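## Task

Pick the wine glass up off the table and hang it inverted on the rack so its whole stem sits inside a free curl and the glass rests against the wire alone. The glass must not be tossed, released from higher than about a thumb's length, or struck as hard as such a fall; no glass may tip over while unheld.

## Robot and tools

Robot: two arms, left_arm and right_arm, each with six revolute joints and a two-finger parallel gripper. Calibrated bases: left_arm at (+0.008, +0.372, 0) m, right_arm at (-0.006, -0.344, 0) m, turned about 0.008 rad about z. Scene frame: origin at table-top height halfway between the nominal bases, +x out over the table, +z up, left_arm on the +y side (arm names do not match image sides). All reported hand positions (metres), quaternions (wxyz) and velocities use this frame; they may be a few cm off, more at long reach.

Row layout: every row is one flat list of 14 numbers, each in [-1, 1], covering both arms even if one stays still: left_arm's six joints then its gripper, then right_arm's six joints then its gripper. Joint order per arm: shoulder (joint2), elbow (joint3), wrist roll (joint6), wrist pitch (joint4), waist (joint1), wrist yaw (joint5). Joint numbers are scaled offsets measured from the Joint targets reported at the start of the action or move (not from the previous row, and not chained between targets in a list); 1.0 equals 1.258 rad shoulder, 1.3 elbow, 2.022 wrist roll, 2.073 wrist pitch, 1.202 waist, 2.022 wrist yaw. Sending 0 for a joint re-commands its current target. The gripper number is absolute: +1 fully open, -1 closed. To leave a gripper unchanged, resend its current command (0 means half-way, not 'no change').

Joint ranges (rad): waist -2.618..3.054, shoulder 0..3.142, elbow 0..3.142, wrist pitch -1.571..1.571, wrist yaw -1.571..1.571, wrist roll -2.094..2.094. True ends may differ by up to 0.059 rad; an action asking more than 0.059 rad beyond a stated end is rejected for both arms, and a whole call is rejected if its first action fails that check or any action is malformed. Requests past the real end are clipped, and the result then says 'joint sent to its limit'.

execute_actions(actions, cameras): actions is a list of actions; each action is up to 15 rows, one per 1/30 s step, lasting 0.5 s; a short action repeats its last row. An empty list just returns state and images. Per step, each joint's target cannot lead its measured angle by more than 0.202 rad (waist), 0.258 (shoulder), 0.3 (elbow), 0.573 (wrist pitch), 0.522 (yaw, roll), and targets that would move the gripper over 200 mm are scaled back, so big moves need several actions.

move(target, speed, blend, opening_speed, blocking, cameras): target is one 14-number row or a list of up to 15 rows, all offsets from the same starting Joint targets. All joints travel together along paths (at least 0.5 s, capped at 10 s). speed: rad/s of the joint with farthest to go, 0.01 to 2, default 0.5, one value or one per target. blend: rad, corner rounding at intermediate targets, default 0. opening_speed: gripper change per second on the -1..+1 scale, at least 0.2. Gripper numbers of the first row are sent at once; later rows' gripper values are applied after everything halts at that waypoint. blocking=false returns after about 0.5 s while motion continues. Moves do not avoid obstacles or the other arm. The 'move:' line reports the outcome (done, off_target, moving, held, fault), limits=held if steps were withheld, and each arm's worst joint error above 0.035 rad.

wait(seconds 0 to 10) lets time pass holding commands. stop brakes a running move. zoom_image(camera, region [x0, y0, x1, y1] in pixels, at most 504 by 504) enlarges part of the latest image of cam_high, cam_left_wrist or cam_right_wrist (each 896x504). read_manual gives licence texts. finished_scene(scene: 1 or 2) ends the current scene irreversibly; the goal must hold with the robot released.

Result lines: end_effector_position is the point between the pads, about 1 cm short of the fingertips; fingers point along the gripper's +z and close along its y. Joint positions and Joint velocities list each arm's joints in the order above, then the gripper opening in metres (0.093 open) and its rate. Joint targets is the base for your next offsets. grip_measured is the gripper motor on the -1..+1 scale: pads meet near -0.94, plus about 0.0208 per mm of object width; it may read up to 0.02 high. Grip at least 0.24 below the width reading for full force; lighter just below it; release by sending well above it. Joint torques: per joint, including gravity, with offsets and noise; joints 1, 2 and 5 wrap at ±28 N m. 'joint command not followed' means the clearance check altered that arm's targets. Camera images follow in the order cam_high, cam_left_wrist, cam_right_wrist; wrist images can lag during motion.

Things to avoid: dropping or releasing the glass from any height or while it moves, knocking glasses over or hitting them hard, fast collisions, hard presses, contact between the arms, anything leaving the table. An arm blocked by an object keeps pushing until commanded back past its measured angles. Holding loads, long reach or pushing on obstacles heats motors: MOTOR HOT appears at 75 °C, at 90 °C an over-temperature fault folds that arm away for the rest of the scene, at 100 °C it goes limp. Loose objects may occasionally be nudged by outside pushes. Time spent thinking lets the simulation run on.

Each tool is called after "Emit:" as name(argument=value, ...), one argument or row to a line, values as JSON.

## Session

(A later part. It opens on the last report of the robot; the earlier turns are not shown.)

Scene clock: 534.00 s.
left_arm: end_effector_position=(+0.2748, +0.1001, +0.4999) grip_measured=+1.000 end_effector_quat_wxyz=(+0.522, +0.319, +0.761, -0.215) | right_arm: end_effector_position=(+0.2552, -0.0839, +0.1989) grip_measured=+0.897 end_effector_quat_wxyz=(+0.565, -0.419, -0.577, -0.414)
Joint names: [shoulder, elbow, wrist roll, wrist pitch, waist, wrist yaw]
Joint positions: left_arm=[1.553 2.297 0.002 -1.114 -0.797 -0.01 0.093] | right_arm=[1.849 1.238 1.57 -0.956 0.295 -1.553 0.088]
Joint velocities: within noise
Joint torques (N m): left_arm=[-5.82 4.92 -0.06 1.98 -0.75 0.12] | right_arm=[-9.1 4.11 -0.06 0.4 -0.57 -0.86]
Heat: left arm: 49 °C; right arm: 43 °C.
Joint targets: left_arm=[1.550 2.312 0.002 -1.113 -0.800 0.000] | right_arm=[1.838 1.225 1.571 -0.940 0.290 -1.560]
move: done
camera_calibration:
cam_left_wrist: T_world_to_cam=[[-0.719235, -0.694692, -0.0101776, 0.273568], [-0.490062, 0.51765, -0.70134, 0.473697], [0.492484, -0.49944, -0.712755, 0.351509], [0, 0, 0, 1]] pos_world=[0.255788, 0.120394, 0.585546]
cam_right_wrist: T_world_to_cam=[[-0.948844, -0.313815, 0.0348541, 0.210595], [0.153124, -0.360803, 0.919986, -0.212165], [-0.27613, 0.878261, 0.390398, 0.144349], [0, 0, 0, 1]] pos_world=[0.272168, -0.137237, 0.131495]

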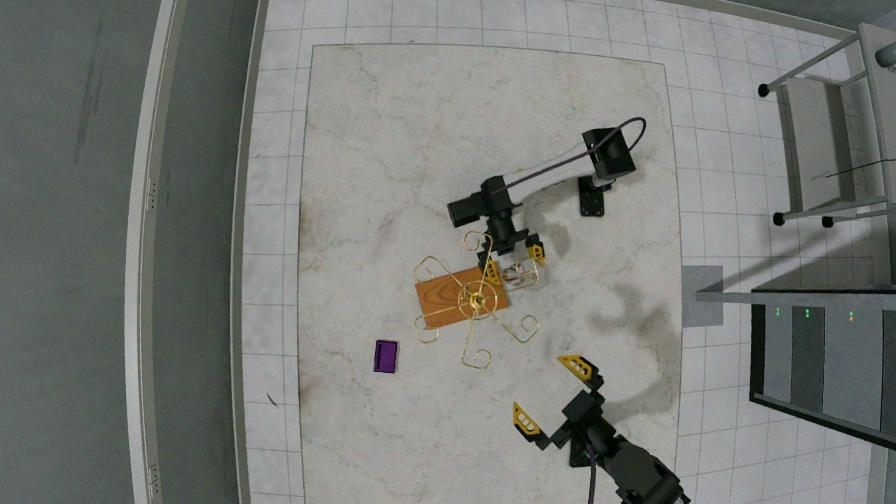

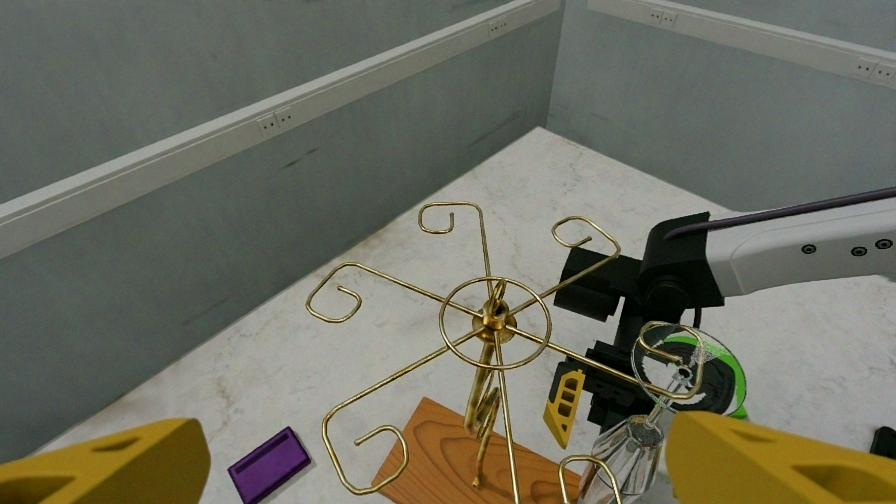

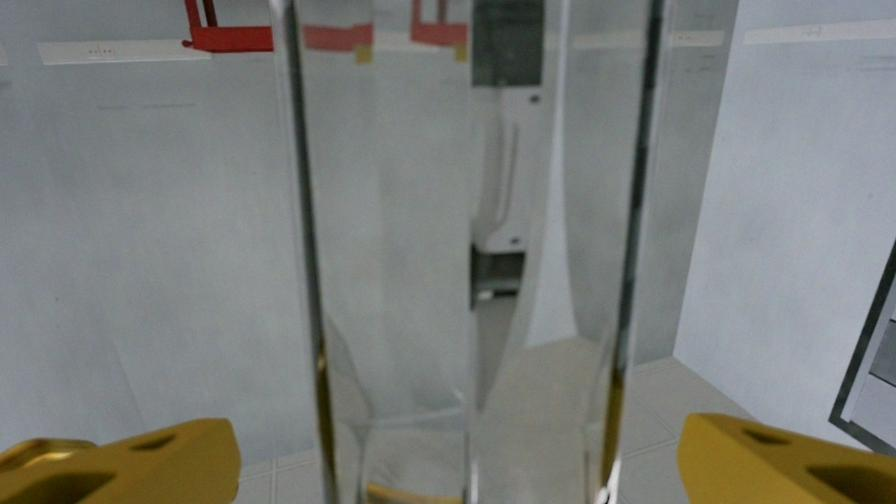

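Emit:
move(
  target=[
    [0,0,0,0,0,0,1,-0.018,0,0,0,0,0,0.9],
    [0,0,0,0,0,0,1,-0.1065,-0.1023,0,0.0135,-0.1306,0,0.9],
    [0,0,0,0,0,0,1,-0.2337,-0.2385,0,0.0217,-0.2804,0,0.9],
  ],
  speed=0.15,
  blend=[0,0.02,0],
)

Emit:
zoom_image(
  camera="cam_left_wrist",
  region=[560, 290, 760, 490],
)

Emit:
zoom_image(
  camera="cam_right_wrist",
  region=[300, 200, 700, 504],
)

Scene clock: 561.27 s.
left_arm: end_effector_position=(+0.2748, +0.1001, +0.4999) grip_measured=+1.000 end_effector_quat_wxyz=(+0.522, +0.319, +0.761, -0.215) | right_arm: end_effector_position=(+0.2510, -0.1825, +0.2033) grip_measured=+0.897 end_effector_quat_wxyz=(+0.483, -0.505, -0.504, -0.508)
Joint names: [shoulder, elbow, wrist roll, wrist pitch, waist, wrist yaw]
Joint positions: left_arm=[1.553 2.297 0.002 -1.114 -0.797 -0.01 0.093] | right_arm=[1.563 0.927 1.57 -0.912 -0.041 -1.553 0.088]
Joint velocities: within noise
Joint torques (N m): left_arm=[-5.87 4.88 -0.11 1.99 -0.77 0.08] | right_arm=[-7.25 4.07 -0.08 0.4 -0.51 -0.88]
Heat: left arm: 50 °C; right arm: 42 °C.
Joint targets: left_arm=[1.550 2.312 0.002 -1.113 -0.800 0.000] | right_arm=[1.544 0.915 1.571 -0.894 -0.047 -1.560]
move: done
camera_calibration:
cam_left_wrist: T_world_to_cam=[[-0.719235, -0.694692, -0.0101776, 0.273568], [-0.490062, 0.51765, -0.70134, 0.473697], [0.492484, -0.49944, -0.712755, 0.351509], [0, 0, 0, 1]] pos_world=[0.255788, 0.120394, 0.585546]
cam_right_wrist: T_world_to_cam=[[-0.999749, 0.0162915, 0.0154063, 0.252492], [0.00781943, -0.390642, 0.92051, -0.220162], [0.0210148, 0.920399, 0.390416, 0.16112], [0, 0, 0, 1]] pos_world=[0.250764, -0.238412, 0.135868]

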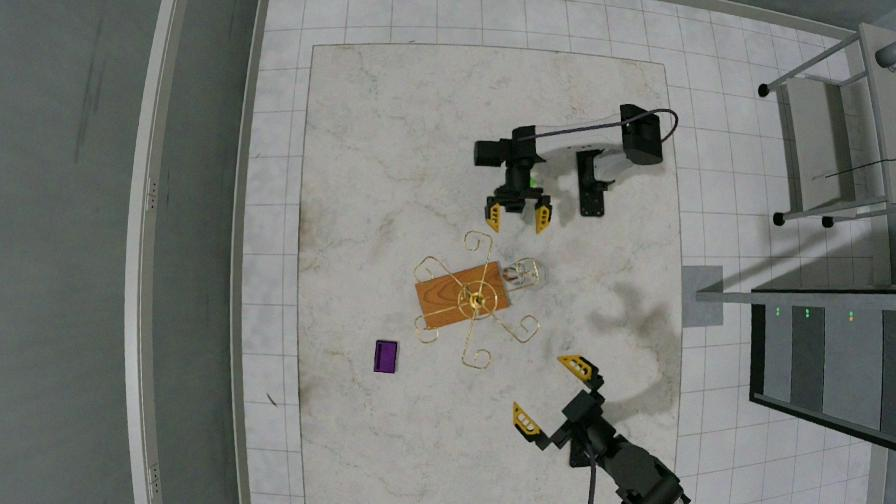

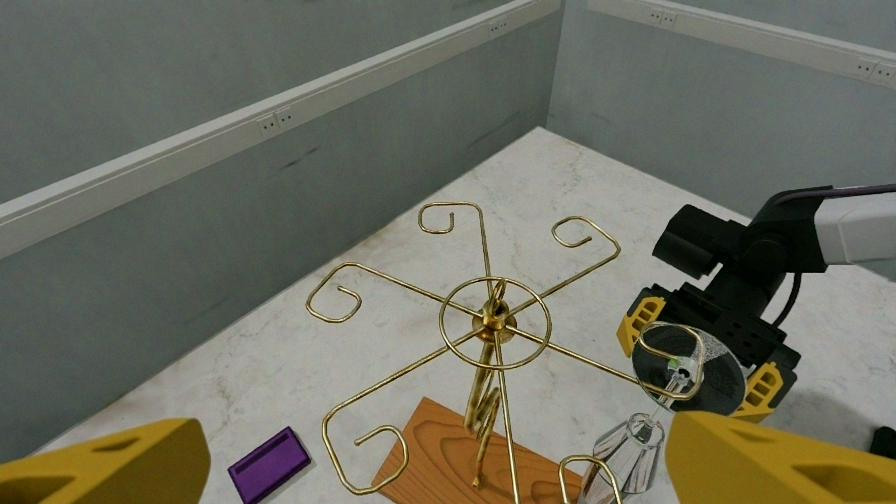

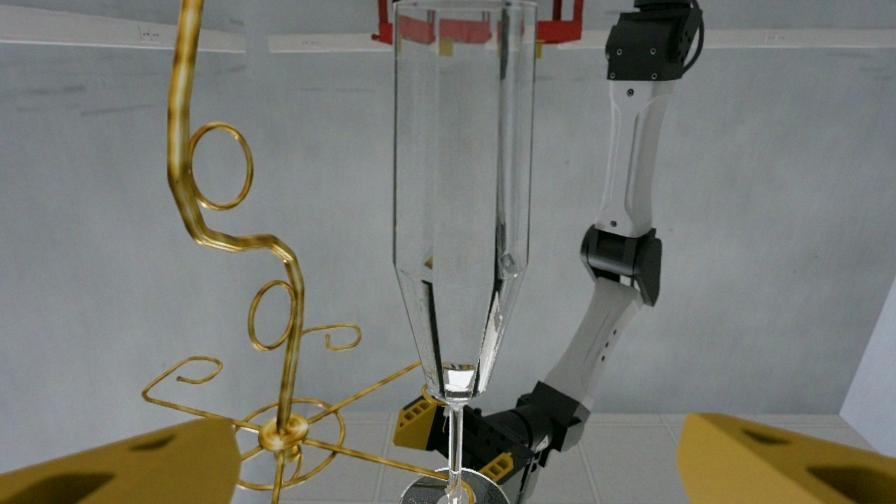

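Scaled by 2.520 from the camera's 896x504 image, which has a finer 1280x720 frame.

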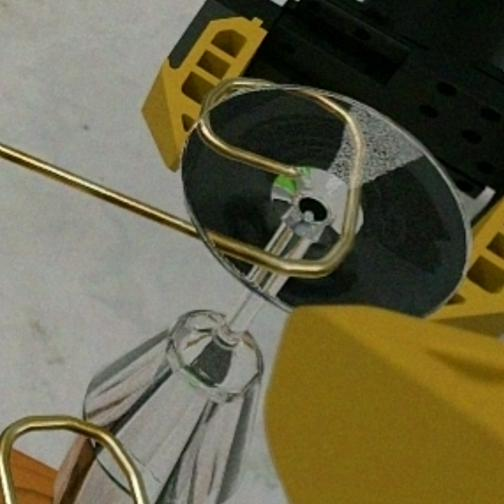

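Scaled by 1.260 from the camera's 896x504 image, which has a finer 1280x720 frame.

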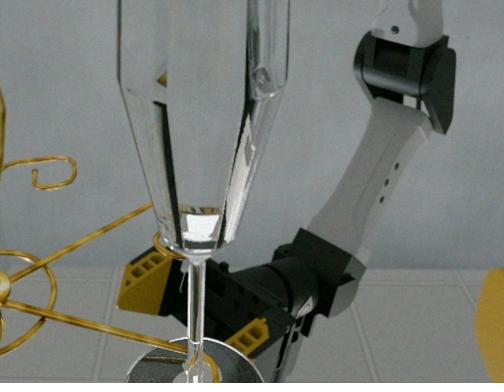

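Hanging upside down, vertical, free of the grippers.

Emit:
finished_scene(
  scene=2,
)

The scene is finished: the task was done.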